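# Open the narrow cabinet's top drawer, shut all others

## Task

Pull the top drawer of the slim cabinet with three drawers fully open and leave it open; at the end every other drawer in the room must be completely closed, no cabinet may be moved noticeably from its place, and the robot must not topple or finish leaning.

## Robot and tools

ROBOT. A Dexmate Vega: a three-wheeled mobile base carrying a Z-folding torso (thigh, shank, chest), a head with a camera, and two seven-joint arms with two-finger grippers. In its starting stand posture it covers about 0.70 m by 0.63 m from above (0.91 m wide with arms folded), and its front edge sits 0.35 m ahead of the base origin. Nothing prevents a tip-over, and a fallen robot stays down.

FRAMES. All positions are in metres. Base frame: origin on the floor at the turning centre (0.185 m behind the front axle), x forward, y left, z up. The chest point, left_hand and right_hand are printed in this frame. A hand point lies between the fingers, 0.033 m short of the closed tips; fingers extend along the hand's z, close along its y, and the camera-side back faces -x. Printed hand positions can be off, more so at long reach. base_odometry is in the frame the base had at scene start and counts only wheel rotation (slip counts as travel); heading in rad, left positive. turned_by_wheels and turned_by_imu give rad turned since the previous result (IMU also sees skids and pushes). base_tilt gives forward and right lean in degrees, with roughly 2 degrees of fixed error plus noise.

TOOL move. Arguments other than cameras form one action. Choose base, joints, or both (optionally with speeds and min_time_s), or target by itself. An empty call only reports state and images. cameras: list from head_camera, left_wrist_camera, right_wrist_camera, all; omitted or null means all, [] means none; an unknown name invalidates the call.
- base: a single relative command from the current spot. translate_m: metres, forward positive, -2 to 2. strafe_m: metres, left positive, -2 to 2 (heading may drift). rotate_rad: radians, counter-clockwise positive, -3.2 to 3.2. Front wheels first swivel (about 0.5 s, up to 1.1 s) when direction changes. Counts from the last reported odometry.
- joints: a dictionary of absolute joint angles in radians, keyed by names such as torso_hip_rad (0 to 1.57), torso_knee_rad (0 to 3.141), torso_waist_rad (-1.57 to 1.57), left_/right_ shoulder_pitch, shoulder_yaw, upper_arm_roll, elbow, forearm_roll, wrist_pitch, wrist_yaw, gripper, plus head_pan_rad, head_tilt_rad, head_camera_tilt_rad. Right shoulder pitch and right wrist pitch are sign-mirrored (negative lowers). Gripper 0 is closed, up to 0.785 open. Chest lean forward equals knee - hip - waist. Torso joints in one action arrive together.
- target: an absolute pose for one hand: side ("left"/"right"), x, y, z in base frame metres (-3 to 3), pitch_deg (90 fingers down, 0 level, -30 to 95), heading_deg (0 forward, counter-clockwise positive), optional roll_deg (default 0, clockwise seen from behind), optional line_only (true refuses anything but a straight-line path). Angles -360 to 360. Checked only against the robot itself, never the room; robot must be still. Moves straight up to 45 cm if allowed, else on an arc that may swing the elbow wide and flip the hand. Longer moves may end 'short (part of ...)': resend the same target.
- speeds: caps for this action only: translate_m and strafe_m 0.04 to 0.3 m/s, rotate_rad 0.1 to 0.6 rad/s. min_time_s: 0.1 to 8 s minimum duration for arm and head motions.
Presets (hip, knee, waist): stand 0.469, 1.617, 1.048; stand_high 0.78, 1.57, 0.44; lean_20 0.52, 1.05, 0.18; lean_45 0.52, 1.05, -0.26; low_lean_45 0, 0, -0.79. Arm fold, in key order shoulder_pitch, shoulder_yaw, upper_arm_roll, elbow, forearm_roll, wrist_pitch, wrist_yaw: left 1, 0.5, -0.6, -2.5, 0, -0.9, 0; right -1, -0.5, 0.6, -2.5, 0, 0.9, 0. Fold arms before low_lean_45.

TOOL wait: seconds 0 to 10; returns state and images like an empty move. zoom_image: camera plus region [x0, y0, x1, y1] in pixels from the top-left, at most 504 by 504, of that camera's latest image (head 896x560, wrists 672x420). finished_scene: scene number; ends the scene irreversibly, and the goal must persist without the robot.

RESULTS. move reads done or the worst status. Base done means wheels turned the full amount (within 0.005 m, 0.015 m sideways, 0.015 rad), even if slipping; a near-zero count or time_out means blocked or a wheel could not swivel. off_target: stopped short, may still push. contact_stop (arms only) or time_out: the whole group (torso, one arm) stops and holds; contact_stop_at_<key> names the joint that triggered it. Hand status: reached (within 10 mm and 2 degrees), short with distance, or refused with reason. joint command not followed / pose unreachable / not_followed: a self-collision check withheld the arm. on_its_own lists uncommanded behaviour. Torques, motor temperatures, MOTOR HOT (65 °C), OVER-TEMPERATURE FAULT (80 °C, 30-60 s stop, limit_stop_at_motor_heat) and TORQUE FAULT (10 s arm stop) lines appear as relevant. After a refusal or a stop that blocks a call, remaining move, wait and finished_scene calls in that reply are skipped; an invalid call does not skip them.

AVOID. Driving into furniture (the base keeps pushing and may shift or be turned unseen); arms striking each other or pressing together; arms or head hitting the body (head pans freely only with head_tilt_rad at or below 0 and head_camera_tilt_rad between -1.1 and 0.9); leaving an arm pressed after a stop; slamming drawers, shoving cabinets, dropping things; torso leaning far with arms outstretched, which can jam a front wheel or tip the robot. The simulation keeps running while you compose replies.

Each tool is called after "Emit:" as name([rows], argument=value, ...), one row to a line, values as JSON.

## Session

Emit:
move()

Scene clock: 0.00 s.
Joint torques (N m): no reading
Motor temperatures (°C): left_arm=[31 31 31 26 40 35 41] | right_arm=[30 27 33 31 36 36 33]
base_odometry: x=+0.000 y=+0.000 heading=+0.000
turned_by_wheels: +0.000
turned_by_imu: +0.000
base_tilt: forward=+0.0 right=+0.8
base_status: not commanded
joint_positions: torso_hip_rad=+0.469 torso_knee_rad=+1.617 torso_waist_rad=+1.048 left_shoulder_pitch_rad=+2.217 left_shoulder_yaw_rad=-0.014 left_upper_arm_roll_rad=-0.004 left_elbow_rad=-1.080 left_forearm_roll_rad=+0.010 left_wrist_pitch_rad=-0.495 left_wrist_yaw_rad=-0.006 left_gripper_rad=+0.005 right_shoulder_pitch_rad=-2.194 right_shoulder_yaw_rad=-0.002 right_upper_arm_roll_rad=+0.006 right_elbow_rad=-1.112 right_forearm_roll_rad=+0.018 right_wrist_pitch_rad=+0.493 right_wrist_yaw_rad=-0.008 right_gripper_rad=+0.005 head_pan_rad=+0.000 head_tilt_rad=+0.000 head_camera_tilt_rad=+0.000
joint_status: not commanded
chest: x=-0.0111 y=+0.0000 z=+1.4155 quat_wxyz=(+0.999, +0.000, +0.050, +0.000) (m; base frame)
left_hand: x=+0.1723 y=+0.2218 z=+0.5939 quat_wxyz=(+0.402, -0.001, +0.916, -0.004) pitch_deg=+42.6 heading_deg=-0.5 roll_deg=-0.7 back=up (m; base frame)
right_hand: x=+0.2084 y=-0.2404 z=+0.6102 quat_wxyz=(+0.427, +0.011, +0.904, -0.007) pitch_deg=+39.4 heading_deg=-1.6 roll_deg=-0.3 back=up (m; base frame)
pictures: head_camera, left_wrist_camera, right_wrist_camera

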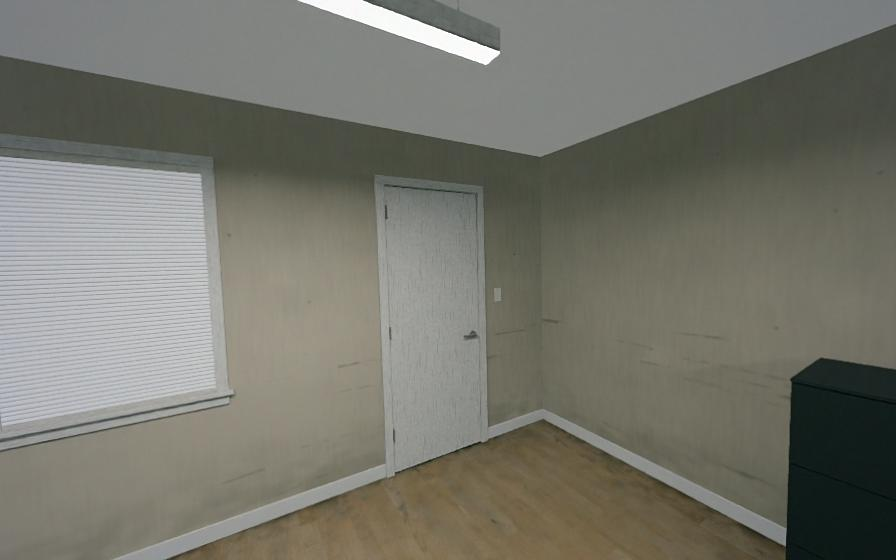

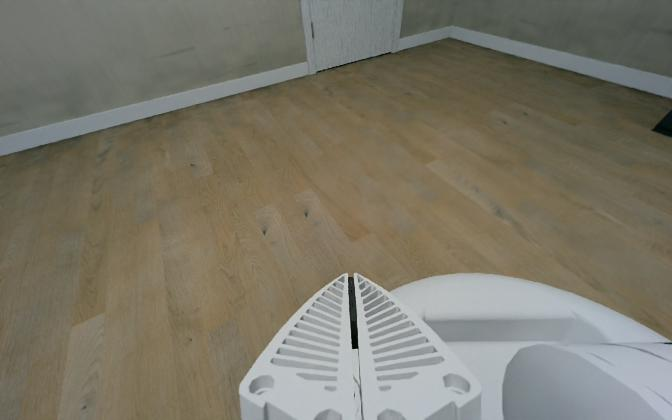

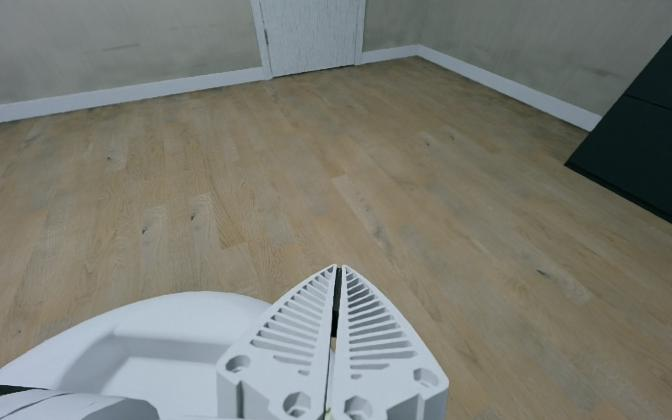

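Emit:
move(joints={"head_pan_rad": -1.2, "head_camera_tilt_rad": 0.3}, cameras=["head_camera"])

Emit:
move(joints={"head_pan_rad": -2.6, "head_camera_tilt_rad": 0.3}, cameras=["head_camera"])

Emit:
move(joints={"head_pan_rad": 1.4, "head_camera_tilt_rad": 0.3}, cameras=["head_camera"])

Emit:
move(joints={"head_pan_rad": 2.6, "head_camera_tilt_rad": 0.3}, cameras=["head_camera"])

Scene clock: 1.80 s.
Joint torques (N m): left_arm=[5.81 1.02 -1.8 -1.96 -0.02 -1.65 0.32] | right_arm=[-4.67 -0.01 0.66 -2.29 0.06 2.56 -0.09]
Motor temperatures (°C): left_arm=[31 31 31 26 40 35 41] | right_arm=[30 27 33 31 36 36 33]
move: done
base_odometry: x=+0.000 y=+0.000 heading=+0.000
turned_by_wheels: +0.000
turned_by_imu: +0.000
base_tilt: forward=+0.1 right=+0.7
base_status: not commanded
joint_positions: torso_hip_rad=+0.469 torso_knee_rad=+1.617 torso_waist_rad=+1.048 left_shoulder_pitch_rad=+2.217 left_shoulder_yaw_rad=-0.014 left_upper_arm_roll_rad=-0.004 left_elbow_rad=-1.080 left_forearm_roll_rad=+0.010 left_wrist_pitch_rad=-0.495 left_wrist_yaw_rad=-0.006 left_gripper_rad=+0.005 right_shoulder_pitch_rad=-2.194 right_shoulder_yaw_rad=-0.002 right_upper_arm_roll_rad=+0.006 right_elbow_rad=-1.112 right_forearm_roll_rad=+0.018 right_wrist_pitch_rad=+0.493 right_wrist_yaw_rad=-0.008 right_gripper_rad=+0.005 head_pan_rad=-1.200 head_tilt_rad=+0.000 head_camera_tilt_rad=+0.300
joint_status: all done
chest: x=-0.0111 y=+0.0000 z=+1.4155 quat_wxyz=(+0.999, +0.000, +0.050, +0.000) (m; base frame)
left_hand: x=+0.1724 y=+0.2218 z=+0.5939 quat_wxyz=(+0.402, -0.001, +0.916, -0.004) pitch_deg=+42.6 heading_deg=-0.5 roll_deg=-0.7 back=up (m; base frame)
right_hand: x=+0.2084 y=-0.2404 z=+0.6102 quat_wxyz=(+0.427, +0.011, +0.904, -0.007) pitch_deg=+39.4 heading_deg=-1.6 roll_deg=-0.3 back=up (m; base frame)
pictures: head_camera

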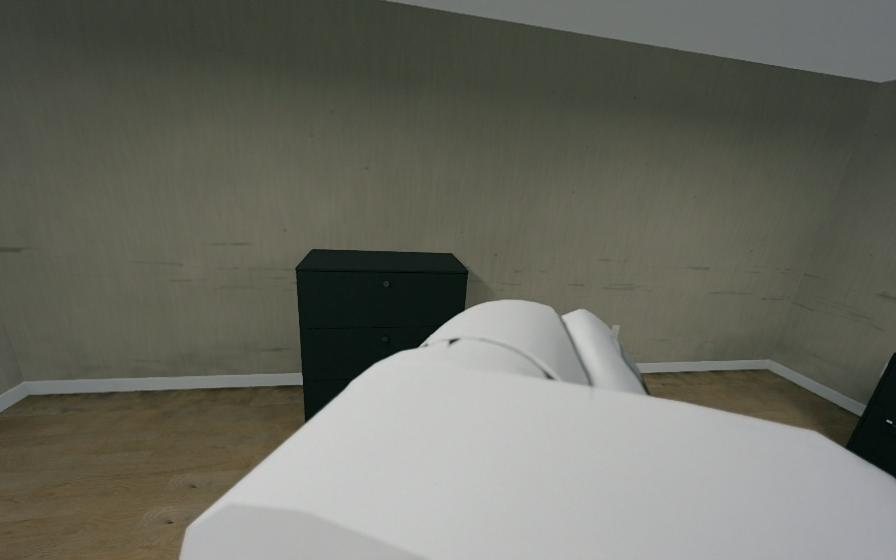

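Scene clock: 3.40 s.
Joint torques (N m): left_arm=[5.74 -0.31 -0.53 -2.2 -0.03 -2.1 -0.18] | right_arm=[-3.8 -1.71 0.31 -2.47 0.2 3.06 0.05]
Motor temperatures (°C): left_arm=[31 31 31 26 40 35 41] | right_arm=[30 27 33 31 36 37 33]
move: done
base_odometry: x=+0.000 y=+0.000 heading=+0.000
turned_by_wheels: +0.000
turned_by_imu: +0.000
base_tilt: forward=+0.0 right=+0.8
base_status: not commanded
joint_positions: torso_hip_rad=+0.469 torso_knee_rad=+1.617 torso_waist_rad=+1.048 left_shoulder_pitch_rad=+2.217 left_shoulder_yaw_rad=-0.014 left_upper_arm_roll_rad=-0.004 left_elbow_rad=-1.080 left_forearm_roll_rad=+0.010 left_wrist_pitch_rad=-0.495 left_wrist_yaw_rad=-0.006 left_gripper_rad=+0.005 right_shoulder_pitch_rad=-2.194 right_shoulder_yaw_rad=-0.002 right_upper_arm_roll_rad=+0.006 right_elbow_rad=-1.112 right_forearm_roll_rad=+0.018 right_wrist_pitch_rad=+0.493 right_wrist_yaw_rad=-0.008 right_gripper_rad=+0.005 head_pan_rad=-2.600 head_tilt_rad=+0.000 head_camera_tilt_rad=+0.300
joint_status: all done
chest: x=-0.0111 y=+0.0000 z=+1.4155 quat_wxyz=(+0.999, +0.000, +0.050, +0.000) (m; base frame)
left_hand: x=+0.1724 y=+0.2218 z=+0.5939 quat_wxyz=(+0.402, -0.001, +0.916, -0.004) pitch_deg=+42.6 heading_deg=-0.5 roll_deg=-0.7 back=up (m; base frame)
right_hand: x=+0.2084 y=-0.2404 z=+0.6102 quat_wxyz=(+0.427, +0.011, +0.904, -0.007) pitch_deg=+39.4 heading_deg=-1.6 roll_deg=-0.3 back=up (m; base frame)
pictures: head_camera

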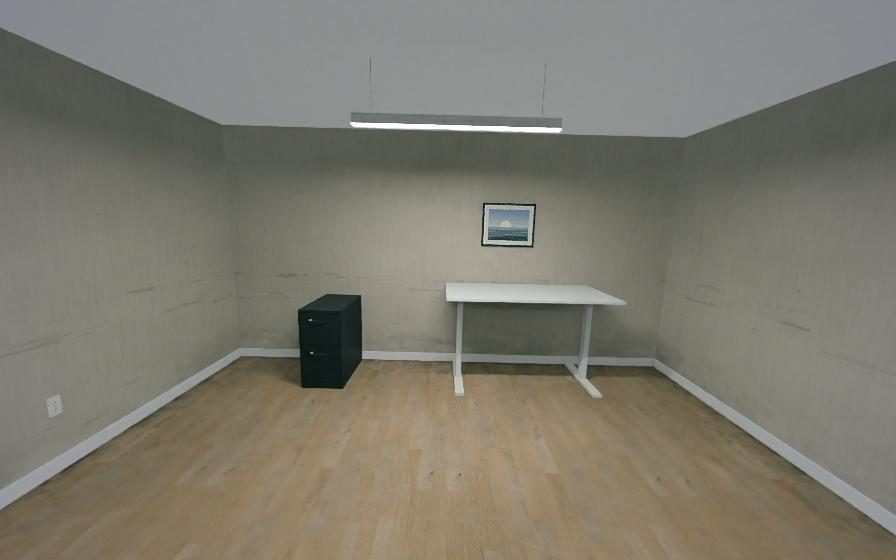

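Scene clock: 6.73 s.
Joint torques (N m): left_arm=[5.94 -0.34 -0.77 -3.12 0.04 -1.89 0.08] | right_arm=[-5.37 -1.79 0.28 -2.47 0.22 2.63 0.11]
Motor temperatures (°C): left_arm=[31 31 31 26 40 35 41] | right_arm=[30 27 33 31 36 37 33]
move: done
base_odometry: x=+0.000 y=+0.000 heading=+0.000
turned_by_wheels: +0.000
turned_by_imu: +0.000
base_tilt: forward=+0.0 right=+0.8
base_status: not commanded
joint_positions: torso_hip_rad=+0.469 torso_knee_rad=+1.617 torso_waist_rad=+1.048 left_shoulder_pitch_rad=+2.217 left_shoulder_yaw_rad=-0.014 left_upper_arm_roll_rad=-0.004 left_elbow_rad=-1.080 left_forearm_roll_rad=+0.010 left_wrist_pitch_rad=-0.495 left_wrist_yaw_rad=-0.006 left_gripper_rad=+0.005 right_shoulder_pitch_rad=-2.194 right_shoulder_yaw_rad=-0.002 right_upper_arm_roll_rad=+0.006 right_elbow_rad=-1.112 right_forearm_roll_rad=+0.018 right_wrist_pitch_rad=+0.493 right_wrist_yaw_rad=-0.008 right_gripper_rad=+0.005 head_pan_rad=+1.400 head_tilt_rad=+0.000 head_camera_tilt_rad=+0.300
joint_status: all done
chest: x=-0.0111 y=+0.0000 z=+1.4155 quat_wxyz=(+0.999, +0.000, +0.050, +0.000) (m; base frame)
left_hand: x=+0.1724 y=+0.2218 z=+0.5939 quat_wxyz=(+0.402, -0.001, +0.916, -0.004) pitch_deg=+42.6 heading_deg=-0.5 roll_deg=-0.7 back=up (m; base frame)
right_hand: x=+0.2084 y=-0.2404 z=+0.6102 quat_wxyz=(+0.427, +0.011, +0.904, -0.007) pitch_deg=+39.4 heading_deg=-1.6 roll_deg=-0.3 back=up (m; base frame)
pictures: head_camera

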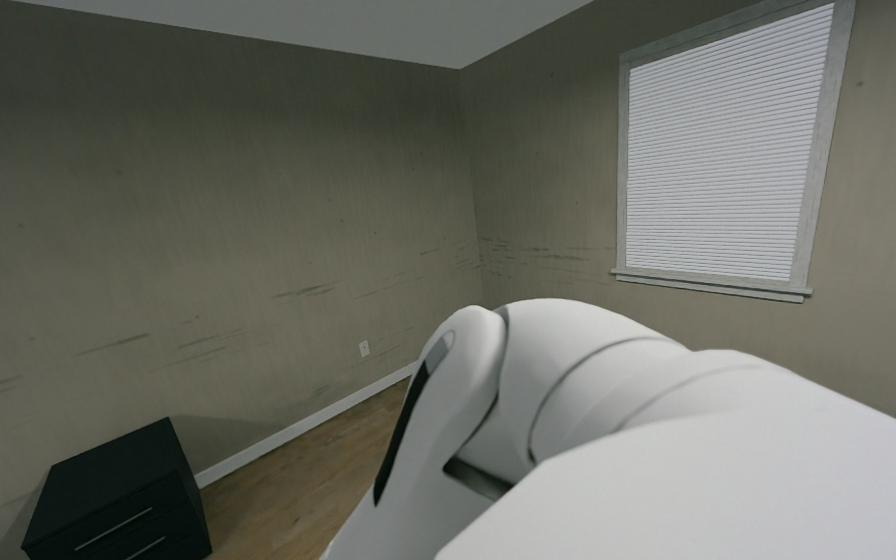

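Scene clock: 8.20 s.
Joint torques (N m): left_arm=[6.05 0.04 -0.87 -3.06 0.29 -2.19 0.14] | right_arm=[-4.63 -0.73 0.53 -2.43 0 1.92 0.2]
Motor temperatures (°C): left_arm=[31 31 31 26 40 35 41] | right_arm=[30 27 33 31 36 37 33]
move: done
base_odometry: x=+0.000 y=+0.000 heading=+0.000
turned_by_wheels: +0.000
turned_by_imu: +0.000
base_tilt: forward=+0.1 right=+0.7
base_status: not commanded
joint_positions: torso_hip_rad=+0.469 torso_knee_rad=+1.617 torso_waist_rad=+1.048 left_shoulder_pitch_rad=+2.217 left_shoulder_yaw_rad=-0.014 left_upper_arm_roll_rad=-0.004 left_elbow_rad=-1.080 left_forearm_roll_rad=+0.010 left_wrist_pitch_rad=-0.495 left_wrist_yaw_rad=-0.006 left_gripper_rad=+0.005 right_shoulder_pitch_rad=-2.194 right_shoulder_yaw_rad=-0.002 right_upper_arm_roll_rad=+0.006 right_elbow_rad=-1.112 right_forearm_roll_rad=+0.018 right_wrist_pitch_rad=+0.493 right_wrist_yaw_rad=-0.008 right_gripper_rad=+0.005 head_pan_rad=+2.600 head_tilt_rad=+0.000 head_camera_tilt_rad=+0.300
joint_status: all done
chest: x=-0.0111 y=+0.0000 z=+1.4155 quat_wxyz=(+0.999, +0.000, +0.050, +0.000) (m; base frame)
left_hand: x=+0.1724 y=+0.2218 z=+0.5939 quat_wxyz=(+0.402, -0.001, +0.916, -0.004) pitch_deg=+42.6 heading_deg=-0.5 roll_deg=-0.7 back=up (m; base frame)
right_hand: x=+0.2084 y=-0.2404 z=+0.6102 quat_wxyz=(+0.427, +0.011, +0.904, -0.007) pitch_deg=+39.4 heading_deg=-1.6 roll_deg=-0.3 back=up (m; base frame)
pictures: head_camera

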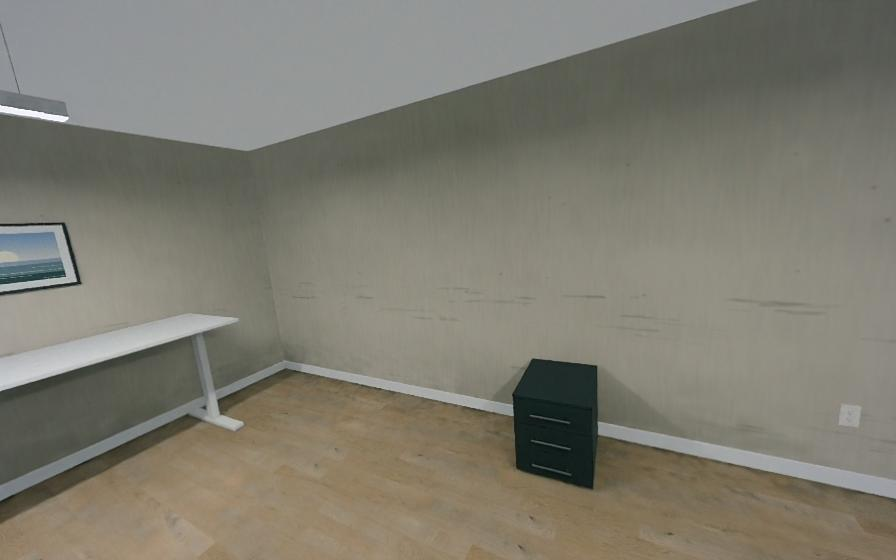

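Emit:
move(base={"rotate_rad": 2.287}, joints={"head_pan_rad": 0, "head_camera_tilt_rad": 0.6, "torso_hip_rad": 0.1, "torso_knee_rad": 0.9, "torso_waist_rad": 0.5}, cameras=["head_camera"])

Scene clock: 14.37 s.
Joint torques (N m): left_arm=[-3.29 0.67 -1.05 -2.05 -0.02 2.03 0.04] | right_arm=[-8.54 -0.9 0.05 -0.19 0.04 1.15 -0.06]
Motor temperatures (°C): left_arm=[31 31 31 26 40 35 41] | right_arm=[30 27 33 31 36 37 33]
move: done
base_odometry: x=+0.003 y=-0.001 heading=+2.294
turned_by_wheels: +2.294
turned_by_imu: +2.282
base_tilt: forward=+0.0 right=+0.8
base_status: done
joint_positions: torso_hip_rad=+0.100 torso_knee_rad=+0.900 torso_waist_rad=+0.500 left_shoulder_pitch_rad=+2.218 left_shoulder_yaw_rad=-0.014 left_upper_arm_roll_rad=-0.004 left_elbow_rad=-1.080 left_forearm_roll_rad=+0.010 left_wrist_pitch_rad=-0.496 left_wrist_yaw_rad=-0.006 left_gripper_rad=+0.005 right_shoulder_pitch_rad=-2.194 right_shoulder_yaw_rad=-0.002 right_upper_arm_roll_rad=+0.006 right_elbow_rad=-1.112 right_forearm_roll_rad=+0.018 right_wrist_pitch_rad=+0.494 right_wrist_yaw_rad=-0.008 right_gripper_rad=+0.005 head_pan_rad=+0.000 head_tilt_rad=+0.000 head_camera_tilt_rad=+0.600
joint_status: all done
chest: x=+0.0123 y=+0.0000 z=+1.2272 quat_wxyz=(+0.989, +0.000, +0.149, +0.000) (m; base frame)
left_hand: x=+0.0288 y=+0.2218 z=+0.3858 quat_wxyz=(+0.309, -0.002, +0.951, -0.004) pitch_deg=+54.0 heading_deg=-0.6 roll_deg=-0.8 back=up (m; base frame)
right_hand: x=+0.0677 y=-0.2404 z=+0.3943 quat_wxyz=(+0.335, +0.010, +0.942, -0.008) pitch_deg=+50.9 heading_deg=-2.0 roll_deg=-0.8 back=up (m; base frame)
pictures: head_camera

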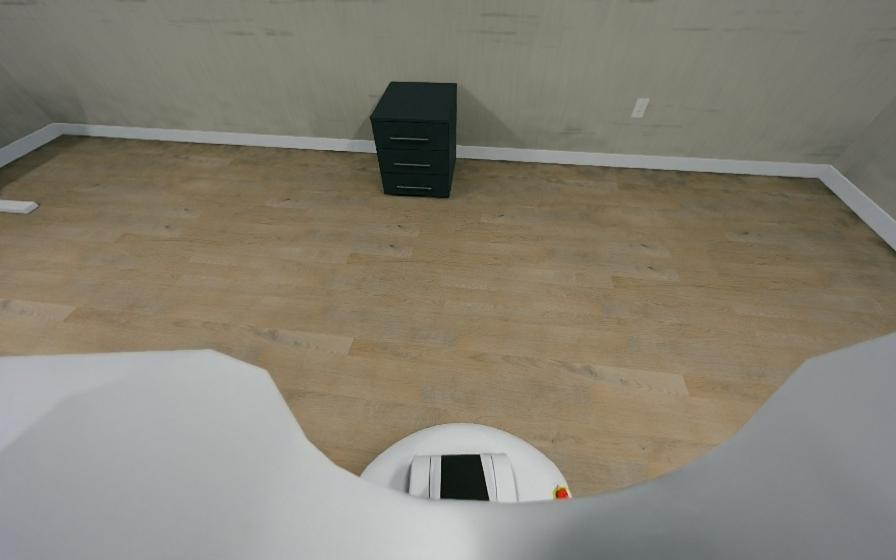

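Emit:
move(base={"rotate_rad": -0.08}, cameras=[])

Emit:
move(base={"translate_m": 0.8}, joints={"left_gripper_rad": 0.5}, cameras=[])

Emit:
move(target={"side":"left","x":0.55,"y":0.2,"z":0.42,"pitch_deg":0,"heading_deg":0,"roll_deg":90}, cameras=["head_camera","left_wrist_camera"])

Scene clock: 16.23 s.
Joint torques (N m): left_arm=[-5.07 -1.27 -1.21 -3.04 -0.02 1.83 0.14] | right_arm=[-9.88 -0.75 0.22 -1.44 0.05 1.55 0.06]
Motor temperatures (°C): left_arm=[31 31 31 26 40 35 41] | right_arm=[30 27 33 31 36 37 33]
move: done
base_odometry: x=+0.003 y=-0.001 heading=+2.214
turned_by_wheels: -0.080
turned_by_imu: -0.080
base_tilt: forward=+0.0 right=+0.8
base_status: done
joint_positions: torso_hip_rad=+0.100 torso_knee_rad=+0.900 torso_waist_rad=+0.500 left_shoulder_pitch_rad=+2.218 left_shoulder_yaw_rad=-0.014 left_upper_arm_roll_rad=-0.004 left_elbow_rad=-1.080 left_forearm_roll_rad=+0.010 left_wrist_pitch_rad=-0.496 left_wrist_yaw_rad=-0.006 left_gripper_rad=+0.005 right_shoulder_pitch_rad=-2.194 right_shoulder_yaw_rad=-0.002 right_upper_arm_roll_rad=+0.006 right_elbow_rad=-1.112 right_forearm_roll_rad=+0.018 right_wrist_pitch_rad=+0.494 right_wrist_yaw_rad=-0.008 right_gripper_rad=+0.005 head_pan_rad=+0.000 head_tilt_rad=+0.000 head_camera_tilt_rad=+0.600
joint_status: not commanded
chest: x=+0.0123 y=+0.0000 z=+1.2272 quat_wxyz=(+0.989, +0.000, +0.149, +0.000) (m; base frame)
left_hand: x=+0.0288 y=+0.2218 z=+0.3858 quat_wxyz=(+0.309, -0.002, +0.951, -0.004) pitch_deg=+54.0 heading_deg=-0.6 roll_deg=-0.8 back=up (m; base frame)
right_hand: x=+0.0677 y=-0.2404 z=+0.3943 quat_wxyz=(+0.335, +0.010, +0.942, -0.008) pitch_deg=+50.9 heading_deg=-2.0 roll_deg=-0.8 back=up (m; base frame)
pictures: none
No camera images: "cameras" was empty.

Scene clock: 20.73 s.
Joint torques (N m): left_arm=[9.81 -1.05 2.56 -0.47 0.99 -0.72 -0.92] | right_arm=[-8.95 -2.11 0.29 -1.69 0.26 1.05 -0.1]
Motor temperatures (°C): left_arm=[31 31 31 26 40 35 41] | right_arm=[30 27 33 31 36 37 33]
move: done
base_odometry: x=-0.478 y=+0.639 heading=+2.215
turned_by_wheels: +0.001
turned_by_imu: +0.001
base_tilt: forward=+0.1 right=+0.7
base_status: done
joint_positions: torso_hip_rad=+0.100 torso_knee_rad=+0.900 torso_waist_rad=+0.500 left_shoulder_pitch_rad=+2.217 left_shoulder_yaw_rad=-0.014 left_upper_arm_roll_rad=-0.004 left_elbow_rad=-1.080 left_forearm_roll_rad=+0.010 left_wrist_pitch_rad=-0.495 left_wrist_yaw_rad=-0.005 left_gripper_rad=+0.500 right_shoulder_pitch_rad=-2.194 right_shoulder_yaw_rad=-0.002 right_upper_arm_roll_rad=+0.006 right_elbow_rad=-1.112 right_forearm_roll_rad=+0.018 right_wrist_pitch_rad=+0.494 right_wrist_yaw_rad=-0.008 right_gripper_rad=+0.005 head_pan_rad=+0.000 head_tilt_rad=+0.000 head_camera_tilt_rad=+0.600
joint_status: all done
chest: x=+0.0124 y=+0.0000 z=+1.2271 quat_wxyz=(+0.989, +0.000, +0.149, +0.000) (m; base frame)
left_hand: x=+0.0292 y=+0.2221 z=+0.3856 quat_wxyz=(+0.309, -0.002, +0.951, -0.004) pitch_deg=+54.0 heading_deg=-0.6 roll_deg=-0.8 back=up (m; base frame)
right_hand: x=+0.0677 y=-0.2404 z=+0.3943 quat_wxyz=(+0.335, +0.010, +0.942, -0.008) pitch_deg=+50.9 heading_deg=-2.0 roll_deg=-0.8 back=up (m; base frame)
pictures: none
No camera images: "cameras" was empty.

Scene clock: 21.03 s.
Joint torques (N m): left_arm=[8.94 -0.8 1.59 0.91 1 -0.22 -0.61] | right_arm=[-10.09 -0.92 0.33 -0.88 0.17 0.84 -0.16]
Motor temperatures (°C): left_arm=[31 31 31 26 40 35 41] | right_arm=[30 27 33 31 36 37 33]
move: refused
base_odometry: x=-0.478 y=+0.639 heading=+2.215
turned_by_wheels: +0.000
turned_by_imu: +0.000
base_tilt: forward=+0.0 right=+0.7
base_status: not commanded
joint_positions: torso_hip_rad=+0.100 torso_knee_rad=+0.900 torso_waist_rad=+0.500 left_shoulder_pitch_rad=+2.217 left_shoulder_yaw_rad=-0.014 left_upper_arm_roll_rad=-0.004 left_elbow_rad=-1.080 left_forearm_roll_rad=+0.010 left_wrist_pitch_rad=-0.495 left_wrist_yaw_rad=-0.005 left_gripper_rad=+0.500 right_shoulder_pitch_rad=-2.194 right_shoulder_yaw_rad=-0.002 right_upper_arm_roll_rad=+0.006 right_elbow_rad=-1.112 right_forearm_roll_rad=+0.018 right_wrist_pitch_rad=+0.494 right_wrist_yaw_rad=-0.008 right_gripper_rad=+0.005 head_pan_rad=+0.000 head_tilt_rad=+0.000 head_camera_tilt_rad=+0.600
joint_status: not commanded
chest: x=+0.0124 y=+0.0000 z=+1.2271 quat_wxyz=(+0.989, +0.000, +0.149, +0.000) (m; base frame)
left_hand: x=+0.0292 y=+0.2221 z=+0.3856 quat_wxyz=(+0.309, -0.002, +0.951, -0.004) pitch_deg=+54.0 heading_deg=-0.6 roll_deg=-0.8 back=up (m; base frame)
left_hand_status: refused: the arm stands too near the robot already: the left finger into the base, as the model's coarse spheres have them (needs 2.0 cm clear). Nothing moved. Move it clear with "joints".
right_hand: x=+0.0677 y=-0.2404 z=+0.3943 quat_wxyz=(+0.335, +0.010, +0.942, -0.008) pitch_deg=+50.9 heading_deg=-2.0 roll_deg=-0.8 back=up (m; base frame)
pictures: head_camera, left_wrist_camera

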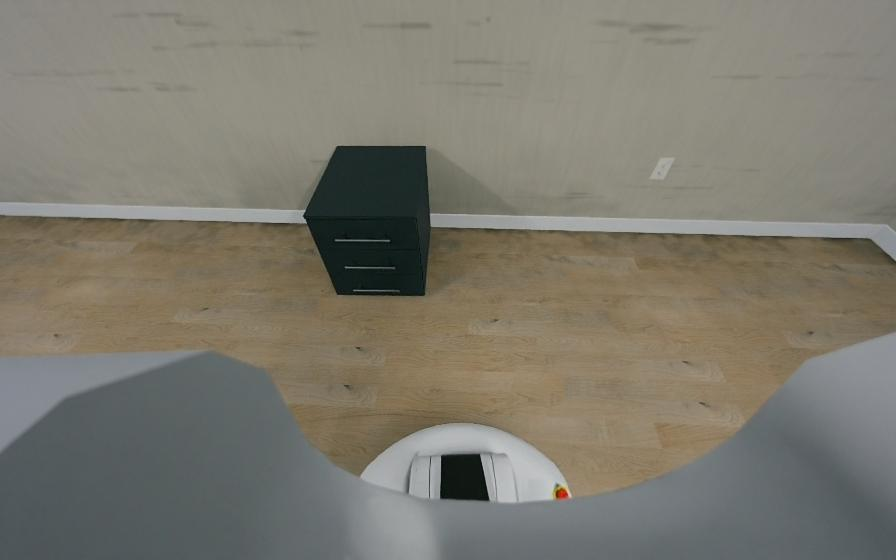

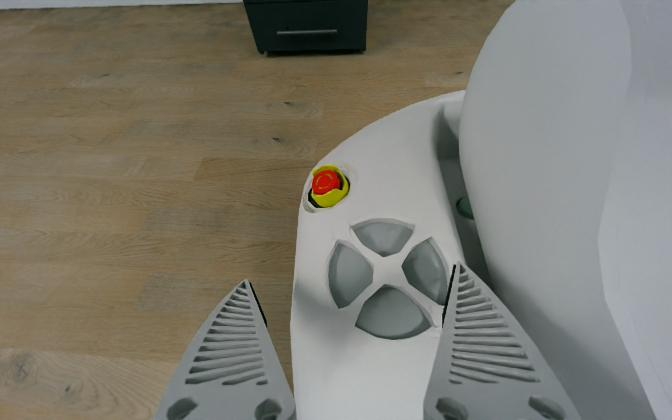

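Emit:
move(base={"strafe_m": 0.16}, joints={"left_shoulder_yaw_rad": 0.25, "left_elbow_rad": -1.7}, cameras=[])

Emit:
move(target={"side":"left","x":0.55,"y":0.2,"z":0.42,"pitch_deg":0,"heading_deg":0,"roll_deg":90}, cameras=["head_camera","left_wrist_camera"])

Scene clock: 24.80 s.
Joint torques (N m): left_arm=[3.21 4.83 -1.76 -5.32 0.18 -2.8 0.31] | right_arm=[-9.85 -0.2 0.35 -0.9 0.17 0.34 -0.04]
Motor temperatures (°C): left_arm=[31 31 31 26 40 35 41] | right_arm=[30 27 33 31 36 37 33]
move: done
base_odometry: x=-0.605 y=+0.542 heading=+2.218
turned_by_wheels: +0.003
turned_by_imu: +0.005
base_tilt: forward=+0.0 right=+0.7
base_status: done
joint_positions: torso_hip_rad=+0.100 torso_knee_rad=+0.900 torso_waist_rad=+0.500 left_shoulder_pitch_rad=+2.217 left_shoulder_yaw_rad=+0.248 left_upper_arm_roll_rad=-0.004 left_elbow_rad=-1.696 left_forearm_roll_rad=+0.010 left_wrist_pitch_rad=-0.495 left_wrist_yaw_rad=-0.006 left_gripper_rad=+0.500 right_shoulder_pitch_rad=-2.194 right_shoulder_yaw_rad=-0.002 right_upper_arm_roll_rad=+0.006 right_elbow_rad=-1.112 right_forearm_roll_rad=+0.018 right_wrist_pitch_rad=+0.494 right_wrist_yaw_rad=-0.008 right_gripper_rad=+0.005 head_pan_rad=+0.000 head_tilt_rad=+0.000 head_camera_tilt_rad=+0.600
joint_status: all done
chest: x=+0.0124 y=+0.0000 z=+1.2271 quat_wxyz=(+0.989, +0.000, +0.149, +0.000) (m; base frame)
left_hand: x=+0.3359 y=+0.2392 z=+0.6346 quat_wxyz=(+0.578, +0.130, +0.806, +0.001) pitch_deg=+19.4 heading_deg=-9.1 roll_deg=+9.3 back=up (m; base frame)
right_hand: x=+0.0677 y=-0.2404 z=+0.3943 quat_wxyz=(+0.335, +0.010, +0.942, -0.008) pitch_deg=+50.9 heading_deg=-2.0 roll_deg=-0.8 back=up (m; base frame)
pictures: none
No camera images: "cameras" was empty.

Scene clock: 25.10 s.
Joint torques (N m): left_arm=[3.98 2.73 -0.75 -5.15 -0.17 -2.9 0.29] | right_arm=[-9.22 -0.17 0.76 -1.26 0.27 0.75 0.07]
Motor temperatures (°C): left_arm=[31 31 31 26 40 35 41] | right_arm=[30 27 33 31 36 37 33]
move: refused
base_odometry: x=-0.605 y=+0.542 heading=+2.218
turned_by_wheels: +0.000
turned_by_imu: +0.000
base_tilt: forward=+0.0 right=+0.7
base_status: not commanded
joint_positions: torso_hip_rad=+0.100 torso_knee_rad=+0.900 torso_waist_rad=+0.500 left_shoulder_pitch_rad=+2.217 left_shoulder_yaw_rad=+0.249 left_upper_arm_roll_rad=-0.004 left_elbow_rad=-1.698 left_forearm_roll_rad=+0.010 left_wrist_pitch_rad=-0.495 left_wrist_yaw_rad=-0.006 left_gripper_rad=+0.500 right_shoulder_pitch_rad=-2.194 right_shoulder_yaw_rad=-0.002 right_upper_arm_roll_rad=+0.006 right_elbow_rad=-1.112 right_forearm_roll_rad=+0.018 right_wrist_pitch_rad=+0.494 right_wrist_yaw_rad=-0.008 right_gripper_rad=+0.005 head_pan_rad=+0.000 head_tilt_rad=+0.000 head_camera_tilt_rad=+0.600
joint_status: not commanded
chest: x=+0.0124 y=+0.0000 z=+1.2271 quat_wxyz=(+0.989, +0.000, +0.149, +0.000) (m; base frame)
left_hand: x=+0.3366 y=+0.2389 z=+0.6357 quat_wxyz=(+0.578, +0.131, +0.805, +0.001) pitch_deg=+19.3 heading_deg=-9.2 roll_deg=+9.3 back=up (m; base frame)
left_hand_status: refused: no posture of the arm gets there (left_wrist_yaw_rad at its limit): the closest leaves the hand 9.6 cm and 14 deg from the pose. Nothing moved.
right_hand: x=+0.0677 y=-0.2404 z=+0.3943 quat_wxyz=(+0.335, +0.010, +0.942, -0.008) pitch_deg=+50.9 heading_deg=-2.0 roll_deg=-0.8 back=up (m; base frame)
pictures: head_camera, left_wrist_camera

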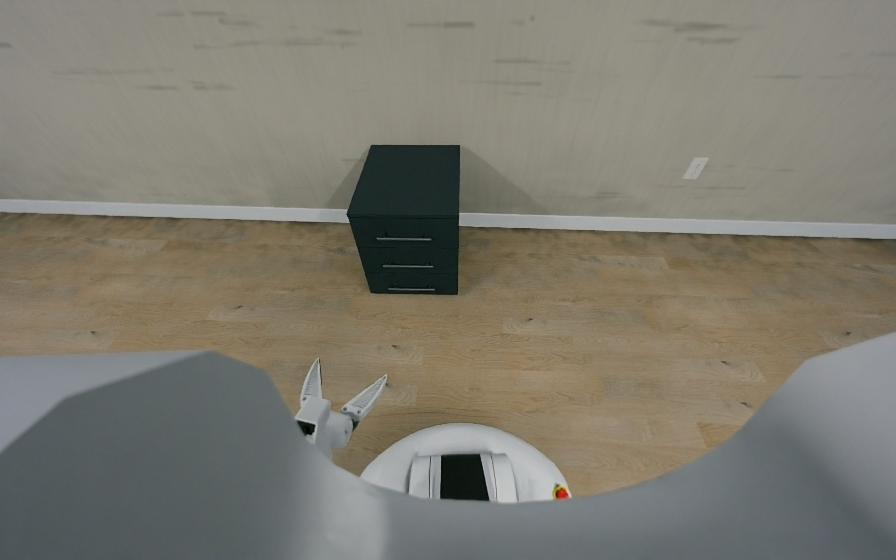

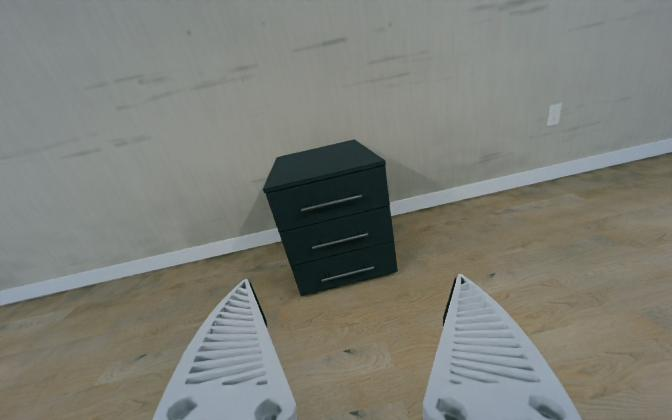

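Emit:
move(target={"side":"left","x":0.6,"y":0.2,"z":0.5,"pitch_deg":30,"heading_deg":0,"roll_deg":90}, cameras=["head_camera","left_wrist_camera"])

Scene clock: 31.03 s.
Joint torques (N m): left_arm=[-18.56 -3.28 -0.62 -5.57 1.05 -0.18 1.31] | right_arm=[-8.92 -0.74 0.06 -0.68 0.2 1.88 0.09]
Motor temperatures (°C): left_arm=[31 31 31 26 40 35 41] | right_arm=[30 27 33 31 36 37 33]
move: done
base_odometry: x=-0.605 y=+0.542 heading=+2.218
turned_by_wheels: +0.000
turned_by_imu: +0.000
base_tilt: forward=+0.0 right=+0.7
base_status: not commanded
joint_positions: torso_hip_rad=+0.100 torso_knee_rad=+0.900 torso_waist_rad=+0.500 left_shoulder_pitch_rad=+1.269 left_shoulder_yaw_rad=+0.206 left_upper_arm_roll_rad=+0.492 left_elbow_rad=-1.000 left_forearm_roll_rad=+1.112 left_wrist_pitch_rad=+0.281 left_wrist_yaw_rad=+0.164 left_gripper_rad=+0.500 right_shoulder_pitch_rad=-2.194 right_shoulder_yaw_rad=-0.002 right_upper_arm_roll_rad=+0.006 right_elbow_rad=-1.112 right_forearm_roll_rad=+0.018 right_wrist_pitch_rad=+0.494 right_wrist_yaw_rad=-0.008 right_gripper_rad=+0.005 head_pan_rad=+0.000 head_tilt_rad=+0.000 head_camera_tilt_rad=+0.600
joint_status: not commanded
chest: x=+0.0124 y=+0.0000 z=+1.2271 quat_wxyz=(+0.989, +0.000, +0.149, +0.000) (m; base frame)
left_hand: x=+0.5991 y=+0.2002 z=+0.4998 quat_wxyz=(+0.354, +0.611, +0.614, +0.353) pitch_deg=+30.0 heading_deg=+0.0 roll_deg=+89.8 (m; base frame)
left_hand_status: reached (straight line, planned for 4.3 s): 1 mm and 0.2 deg off.
right_hand: x=+0.0677 y=-0.2404 z=+0.3943 quat_wxyz=(+0.335, +0.010, +0.942, -0.008) pitch_deg=+50.9 heading_deg=-2.0 roll_deg=-0.8 back=up (m; base frame)
pictures: head_camera, left_wrist_camera

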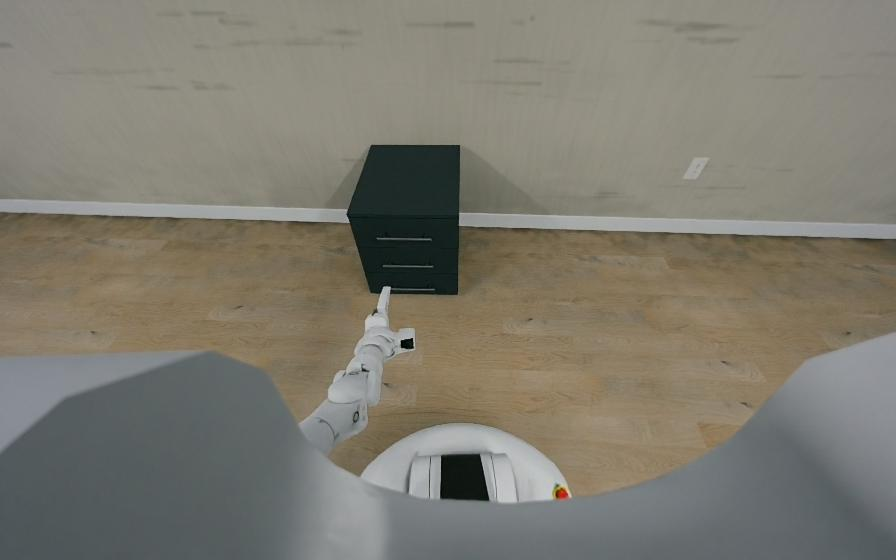

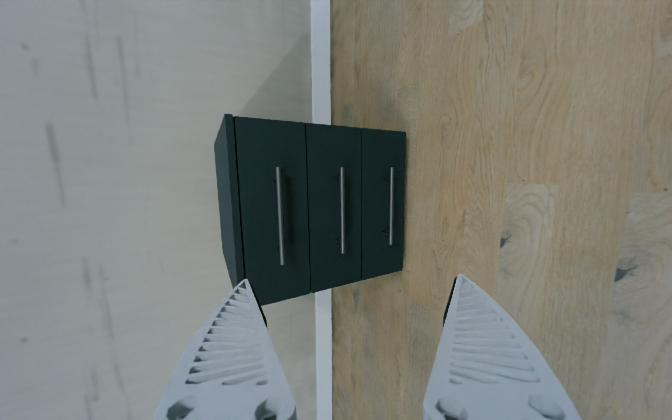

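Emit:
move(target={"side":"left","x":0.6,"y":0.18,"z":0.42,"pitch_deg":10,"heading_deg":0,"roll_deg":90}, cameras=["head_camera","left_wrist_camera"])

Scene clock: 31.80 s.
Joint torques (N m): left_arm=[-19.48 -1.46 -0.14 -5.53 0.74 -0.63 1.36] | right_arm=[-7.75 -0.95 0.3 -0.7 0.08 0.68 -0.17]
Motor temperatures (°C): left_arm=[31 31 31 26 40 35 41] | right_arm=[30 27 33 31 36 37 33]
move: refused
base_odometry: x=-0.605 y=+0.542 heading=+2.218
turned_by_wheels: +0.000
turned_by_imu: +0.000
base_tilt: forward=+0.0 right=+0.7
base_status: not commanded
joint_positions: torso_hip_rad=+0.100 torso_knee_rad=+0.900 torso_waist_rad=+0.500 left_shoulder_pitch_rad=+1.267 left_shoulder_yaw_rad=+0.205 left_upper_arm_roll_rad=+0.493 left_elbow_rad=-0.996 left_forearm_roll_rad=+1.114 left_wrist_pitch_rad=+0.282 left_wrist_yaw_rad=+0.164 left_gripper_rad=+0.500 right_shoulder_pitch_rad=-2.194 right_shoulder_yaw_rad=-0.002 right_upper_arm_roll_rad=+0.006 right_elbow_rad=-1.112 right_forearm_roll_rad=+0.018 right_wrist_pitch_rad=+0.494 right_wrist_yaw_rad=-0.008 right_gripper_rad=+0.005 head_pan_rad=+0.000 head_tilt_rad=+0.000 head_camera_tilt_rad=+0.600
joint_status: not commanded
chest: x=+0.0124 y=+0.0000 z=+1.2271 quat_wxyz=(+0.989, +0.000, +0.149, +0.000) (m; base frame)
left_hand: x=+0.5997 y=+0.2002 z=+0.4998 quat_wxyz=(+0.353, +0.612, +0.613, +0.353) pitch_deg=+30.0 heading_deg=+0.0 roll_deg=+90.0 (m; base frame)
left_hand_status: refused: no posture of the arm gets there (out of reach): the closest leaves the hand 11.8 cm and 2 deg from the pose. Nothing moved.
right_hand: x=+0.0677 y=-0.2404 z=+0.3943 quat_wxyz=(+0.335, +0.010, +0.942, -0.008) pitch_deg=+50.9 heading_deg=-2.0 roll_deg=-0.8 back=up (m; base frame)
pictures: head_camera, left_wrist_camera

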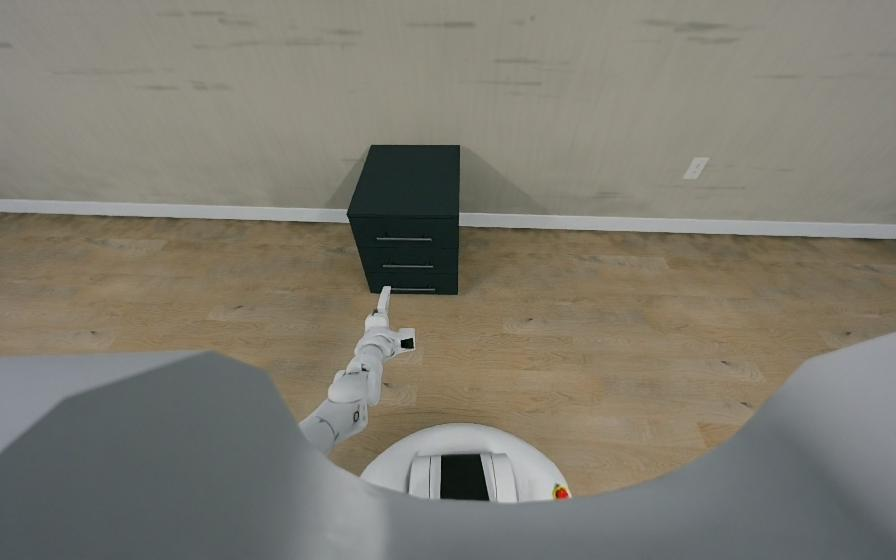

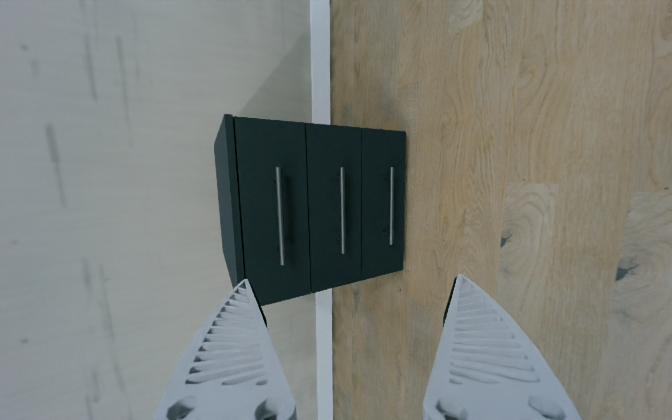

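Emit:
move(joints={"torso_hip_rad": 0.0, "torso_knee_rad": 0.7, "torso_waist_rad": 0.2,"head_camera_tilt_rad":0.4}, cameras=[])

Emit:
move(target={"side":"left","x":0.6,"y":0.18,"z":0.41,"pitch_deg":10,"heading_deg":0,"roll_deg":90}, cameras=["head_camera","left_wrist_camera"])

Scene clock: 43.47 s.
Joint torques (N m): left_arm=[-11.77 -2.67 0.27 -4.38 0.73 1.5 1.45] | right_arm=[-25.76 -0.75 0.61 22.41 -0.57 -28.88 0.25]
Motor temperatures (°C): left_arm=[31 31 31 26 40 35 41] | right_arm=[30 27 33 33 36 52 33]
move: done
TORQUE FAULT: right_wrist_pitch_rad reached its load limit. The right arm stopped for 10 seconds, dropped its targets and accepts commands again: back off and push less far. Before the stop ended, the hold on right_wrist_pitch_rad was turned back by 3.0 degrees, the way its load pushed it. The stop added 8.8 s to the call and to motion_time.
base_odometry: x=-0.605 y=+0.542 heading=+2.218
turned_by_wheels: +0.000
turned_by_imu: +0.000
base_tilt: forward=+0.0 right=+0.7
base_status: not commanded
joint_positions: torso_hip_rad=+0.001 torso_knee_rad=+0.700 torso_waist_rad=+0.200 left_shoulder_pitch_rad=+1.266 left_shoulder_yaw_rad=+0.205 left_upper_arm_roll_rad=+0.493 left_elbow_rad=-0.996 left_forearm_roll_rad=+1.114 left_wrist_pitch_rad=+0.282 left_wrist_yaw_rad=+0.165 left_gripper_rad=+0.500 right_shoulder_pitch_rad=-2.193 right_shoulder_yaw_rad=-0.002 right_upper_arm_roll_rad=+0.006 right_elbow_rad=-1.116 right_forearm_roll_rad=+0.018 right_wrist_pitch_rad=+0.595 right_wrist_yaw_rad=-0.008 right_gripper_rad=+0.005 head_pan_rad=+0.000 head_tilt_rad=+0.000 head_camera_tilt_rad=+0.400
joint_status: all done
chest: x=+0.0734 y=+0.0000 z=+1.1414 quat_wxyz=(+0.969, +0.000, +0.247, +0.000) (m; base frame)
left_hand: x=+0.5055 y=+0.2002 z=+0.3123 quat_wxyz=(+0.291, +0.644, +0.645, +0.291) pitch_deg=+41.4 heading_deg=+0.0 roll_deg=-90.0 (m; base frame)
right_hand: x=+0.0020 y=-0.2412 z=+0.3359 quat_wxyz=(+0.291, +0.010, +0.957, -0.010) pitch_deg=+56.2 heading_deg=-2.5 roll_deg=-1.3 back=up (m; base frame)
pictures: none
ARM HIT: the robot struck its own base or body hard.
No camera images: "cameras" was empty.

not run: a stop came earlier in this reply.

Emit:
move(joints={"right_shoulder_yaw_rad": -0.3, "right_elbow_rad": -2.0, "right_wrist_pitch_rad": 0.5}, cameras=[])

Emit:
move(target={"side":"left","x":0.6,"y":0.18,"z":0.41,"pitch_deg":10,"heading_deg":0,"roll_deg":90}, cameras=["head_camera","left_wrist_camera"])

Scene clock: 53.53 s.
Joint torques (N m): left_arm=[-12.89 -2.65 0.57 -4.34 0.74 -0.24 1.03] | right_arm=[5.42 -1.28 0.18 4.33 -0.53 -11.99 0.12]
Motor temperatures (°C): left_arm=[31 31 31 26 40 35 41] | right_arm=[30 27 33 33 36 57 33]
move: not_run
TORQUE FAULT: right_wrist_pitch_rad reached its load limit. The right arm stopped for 10 seconds, dropped its targets and accepts commands again: back off and push less far. Before the stop ended, the hold on right_wrist_pitch_rad was turned back by 1.7 degrees, the way its load pushed it. The right arm was already stopped when this call's commands were due to start, so it ran none of them. The stop added 9.5 s to the call and to motion_time.
base_odometry: x=-0.605 y=+0.542 heading=+2.218
turned_by_wheels: +0.000
turned_by_imu: +0.000
base_tilt: forward=+0.0 right=+0.7
base_status: not commanded
joint_positions: torso_hip_rad=+0.001 torso_knee_rad=+0.700 torso_waist_rad=+0.200 left_shoulder_pitch_rad=+1.266 left_shoulder_yaw_rad=+0.205 left_upper_arm_roll_rad=+0.493 left_elbow_rad=-0.996 left_forearm_roll_rad=+1.114 left_wrist_pitch_rad=+0.282 left_wrist_yaw_rad=+0.165 left_gripper_rad=+0.500 right_shoulder_pitch_rad=-2.193 right_shoulder_yaw_rad=-0.002 right_upper_arm_roll_rad=+0.006 right_elbow_rad=-1.117 right_forearm_roll_rad=+0.018 right_wrist_pitch_rad=+0.623 right_wrist_yaw_rad=-0.008 right_gripper_rad=+0.005 head_pan_rad=+0.000 head_tilt_rad=+0.000 head_camera_tilt_rad=+0.400
joint_status: right_shoulder_yaw_rad not_run; right_elbow_rad not_run; right_wrist_pitch_rad not_run
chest: x=+0.0735 y=+0.0000 z=+1.1414 quat_wxyz=(+0.969, +0.000, +0.247, +0.000) (m; base frame)
left_hand: x=+0.5054 y=+0.2002 z=+0.3122 quat_wxyz=(+0.291, +0.645, +0.645, +0.291) pitch_deg=+41.4 heading_deg=+0.0 roll_deg=-90.0 (m; base frame)
right_hand: x=+0.0110 y=-0.2414 z=+0.3426 quat_wxyz=(+0.304, +0.010, +0.953, -0.010) pitch_deg=+54.6 heading_deg=-2.4 roll_deg=-1.3 back=up (m; base frame)
pictures: none
No camera images: "cameras" was empty.

not run: a stop came earlier in this reply.

Emit:
move(joints={"right_shoulder_yaw_rad": -0.25, "right_elbow_rad": -2.0, "right_wrist_pitch_rad": 0.62}, cameras=[])

Emit:
move(target={"side":"left","x":0.6,"y":0.18,"z":0.41,"pitch_deg":10,"heading_deg":0,"roll_deg":90}, cameras=["head_camera","left_wrist_camera"])

Scene clock: 58.13 s.
Joint torques (N m): left_arm=[-11.9 -1.7 0.67 -4.11 0.89 0.52 1.14] | right_arm=[4.54 -4.6 -0.74 -6.71 -0.07 2.9 -0.04]
Motor temperatures (°C): left_arm=[31 31 31 26 40 35 41] | right_arm=[30 27 33 33 36 54 33]
move: done
base_odometry: x=-0.605 y=+0.542 heading=+2.218
turned_by_wheels: +0.000
turned_by_imu: +0.000
base_tilt: forward=+0.0 right=+0.8
base_status: not commanded
joint_positions: torso_hip_rad=+0.001 torso_knee_rad=+0.700 torso_waist_rad=+0.200 left_shoulder_pitch_rad=+1.266 left_shoulder_yaw_rad=+0.205 left_upper_arm_roll_rad=+0.493 left_elbow_rad=-0.995 left_forearm_roll_rad=+1.114 left_wrist_pitch_rad=+0.282 left_wrist_yaw_rad=+0.165 left_gripper_rad=+0.500 right_shoulder_pitch_rad=-2.193 right_shoulder_yaw_rad=-0.249 right_upper_arm_roll_rad=+0.006 right_elbow_rad=-1.996 right_forearm_roll_rad=+0.018 right_wrist_pitch_rad=+0.620 right_wrist_yaw_rad=-0.008 right_gripper_rad=+0.005 head_pan_rad=+0.000 head_tilt_rad=+0.000 head_camera_tilt_rad=+0.400
joint_status: all done
chest: x=+0.0737 y=+0.0000 z=+1.1413 quat_wxyz=(+0.969, +0.000, +0.247, +0.000) (m; base frame)
left_hand: x=+0.5053 y=+0.2002 z=+0.3120 quat_wxyz=(+0.291, +0.645, +0.645, +0.291) pitch_deg=+41.5 heading_deg=+0.0 roll_deg=-90.0 (m; base frame)
right_hand: x=+0.4040 y=-0.2019 z=+0.7108 quat_wxyz=(+0.675, -0.108, +0.729, +0.032) pitch_deg=+4.9 heading_deg=+11.1 roll_deg=-5.7 back=up (m; base frame)
pictures: none
No camera images: "cameras" was empty.

Scene clock: 58.43 s.
Joint torques (N m): left_arm=[-12.46 -1.89 0.42 -3.4 0.73 -0.21 0.83] | right_arm=[4.44 -4.35 -0.73 -6.89 -0.07 2.55 0.03]
Motor temperatures (°C): left_arm=[31 31 31 26 40 35 41] | right_arm=[30 27 33 33 36 54 33]
move: refused
base_odometry: x=-0.605 y=+0.542 heading=+2.218
turned_by_wheels: +0.000
turned_by_imu: +0.000
base_tilt: forward=+0.0 right=+0.8
base_status: not commanded
joint_positions: torso_hip_rad=+0.001 torso_knee_rad=+0.700 torso_waist_rad=+0.200 left_shoulder_pitch_rad=+1.266 left_shoulder_yaw_rad=+0.205 left_upper_arm_roll_rad=+0.493 left_elbow_rad=-0.995 left_forearm_roll_rad=+1.114 left_wrist_pitch_rad=+0.282 left_wrist_yaw_rad=+0.165 left_gripper_rad=+0.500 right_shoulder_pitch_rad=-2.193 right_shoulder_yaw_rad=-0.249 right_upper_arm_roll_rad=+0.006 right_elbow_rad=-1.998 right_forearm_roll_rad=+0.018 right_wrist_pitch_rad=+0.620 right_wrist_yaw_rad=-0.008 right_gripper_rad=+0.005 head_pan_rad=+0.000 head_tilt_rad=+0.000 head_camera_tilt_rad=+0.400
joint_status: not commanded
chest: x=+0.0737 y=+0.0000 z=+1.1413 quat_wxyz=(+0.969, +0.000, +0.247, +0.000) (m; base frame)
left_hand: x=+0.5053 y=+0.2002 z=+0.3120 quat_wxyz=(+0.291, +0.645, +0.645, +0.291) pitch_deg=+41.5 heading_deg=+0.0 roll_deg=-90.0 (m; base frame)
left_hand_status: refused: no posture of the arm gets there (out of reach): the closest leaves the hand 2.9 cm and 2 deg from the pose. Nothing moved.
right_hand: x=+0.4044 y=-0.2016 z=+0.7119 quat_wxyz=(+0.676, -0.108, +0.728, +0.032) pitch_deg=+4.8 heading_deg=+11.1 roll_deg=-5.7 back=up (m; base frame)
pictures: head_camera, left_wrist_camera

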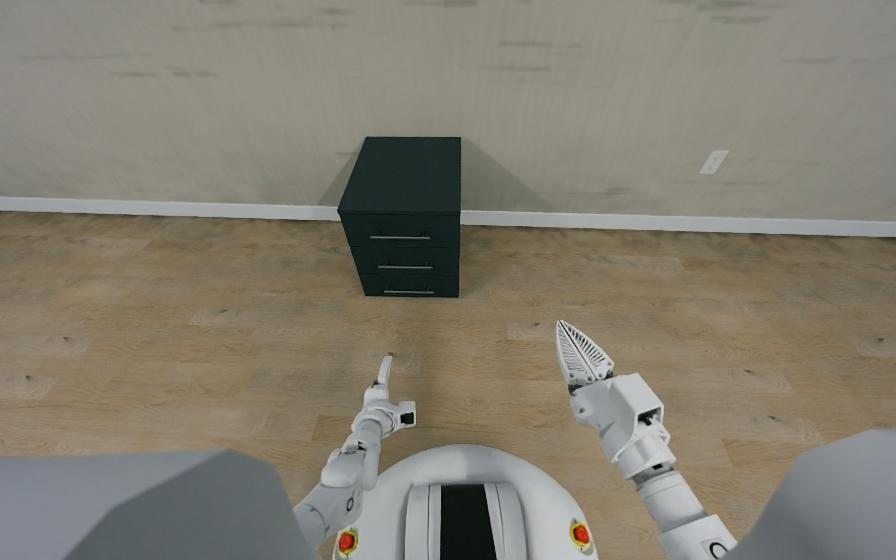

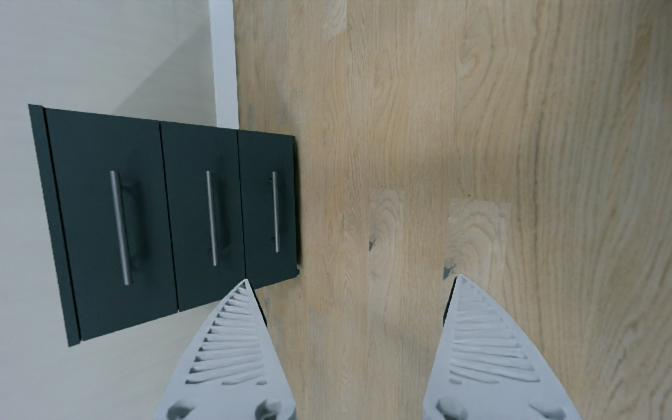

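Emit:
move(target={"side":"left","x":0.55,"y":0.18,"z":0.41,"pitch_deg":15,"heading_deg":0,"roll_deg":90}, cameras=["head_camera","left_wrist_camera"])

Scene clock: 62.63 s.
Joint torques (N m): left_arm=[-15.23 -4.46 1.83 -2.44 0.02 0.55 1.51] | right_arm=[1.97 -2.81 -0.97 -6.27 -0.09 3.02 -0.15]
Motor temperatures (°C): left_arm=[31 31 31 26 40 35 41] | right_arm=[30 27 33 33 36 51 33]
move: done
base_odometry: x=-0.605 y=+0.542 heading=+2.218
turned_by_wheels: +0.000
turned_by_imu: +0.000
base_tilt: forward=+0.0 right=+0.7
base_status: not commanded
joint_positions: torso_hip_rad=+0.001 torso_knee_rad=+0.700 torso_waist_rad=+0.200 left_shoulder_pitch_rad=+1.096 left_shoulder_yaw_rad=+0.038 left_upper_arm_roll_rad=+0.496 left_elbow_rad=-0.471 left_forearm_roll_rad=+1.106 left_wrist_pitch_rad=+0.183 left_wrist_yaw_rad=+0.913 left_gripper_rad=+0.500 right_shoulder_pitch_rad=-2.193 right_shoulder_yaw_rad=-0.250 right_upper_arm_roll_rad=+0.006 right_elbow_rad=-2.000 right_forearm_roll_rad=+0.018 right_wrist_pitch_rad=+0.620 right_wrist_yaw_rad=-0.008 right_gripper_rad=+0.005 head_pan_rad=+0.000 head_tilt_rad=+0.000 head_camera_tilt_rad=+0.400
joint_status: not commanded
chest: x=+0.0737 y=+0.0000 z=+1.1413 quat_wxyz=(+0.969, +0.000, +0.247, +0.000) (m; base frame)
left_hand: x=+0.5497 y=+0.1803 z=+0.4094 quat_wxyz=(+0.430, +0.561, +0.562, +0.430) pitch_deg=+15.1 heading_deg=+0.0 roll_deg=-90.0 (m; base frame)
left_hand_status: reached (straight line, planned for 2.8 s): 1 mm and 0.1 deg off.
right_hand: x=+0.4048 y=-0.2013 z=+0.7130 quat_wxyz=(+0.677, -0.108, +0.728, +0.032) pitch_deg=+4.7 heading_deg=+11.2 roll_deg=-5.7 back=up (m; base frame)
pictures: head_camera, left_wrist_camera

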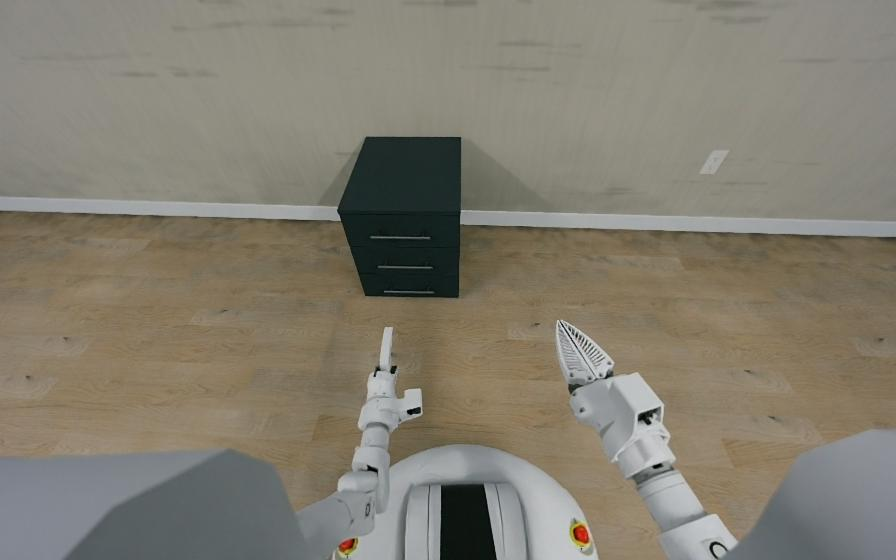

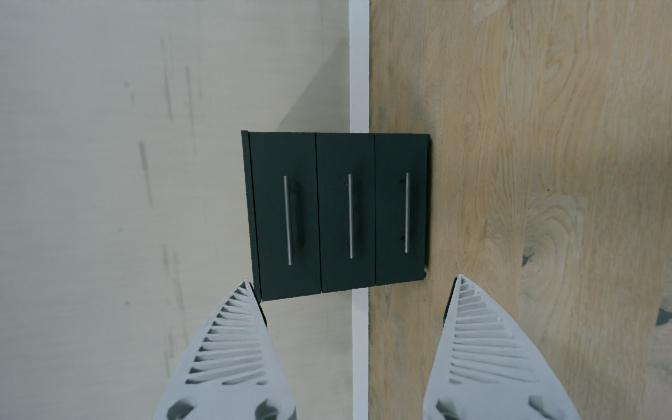

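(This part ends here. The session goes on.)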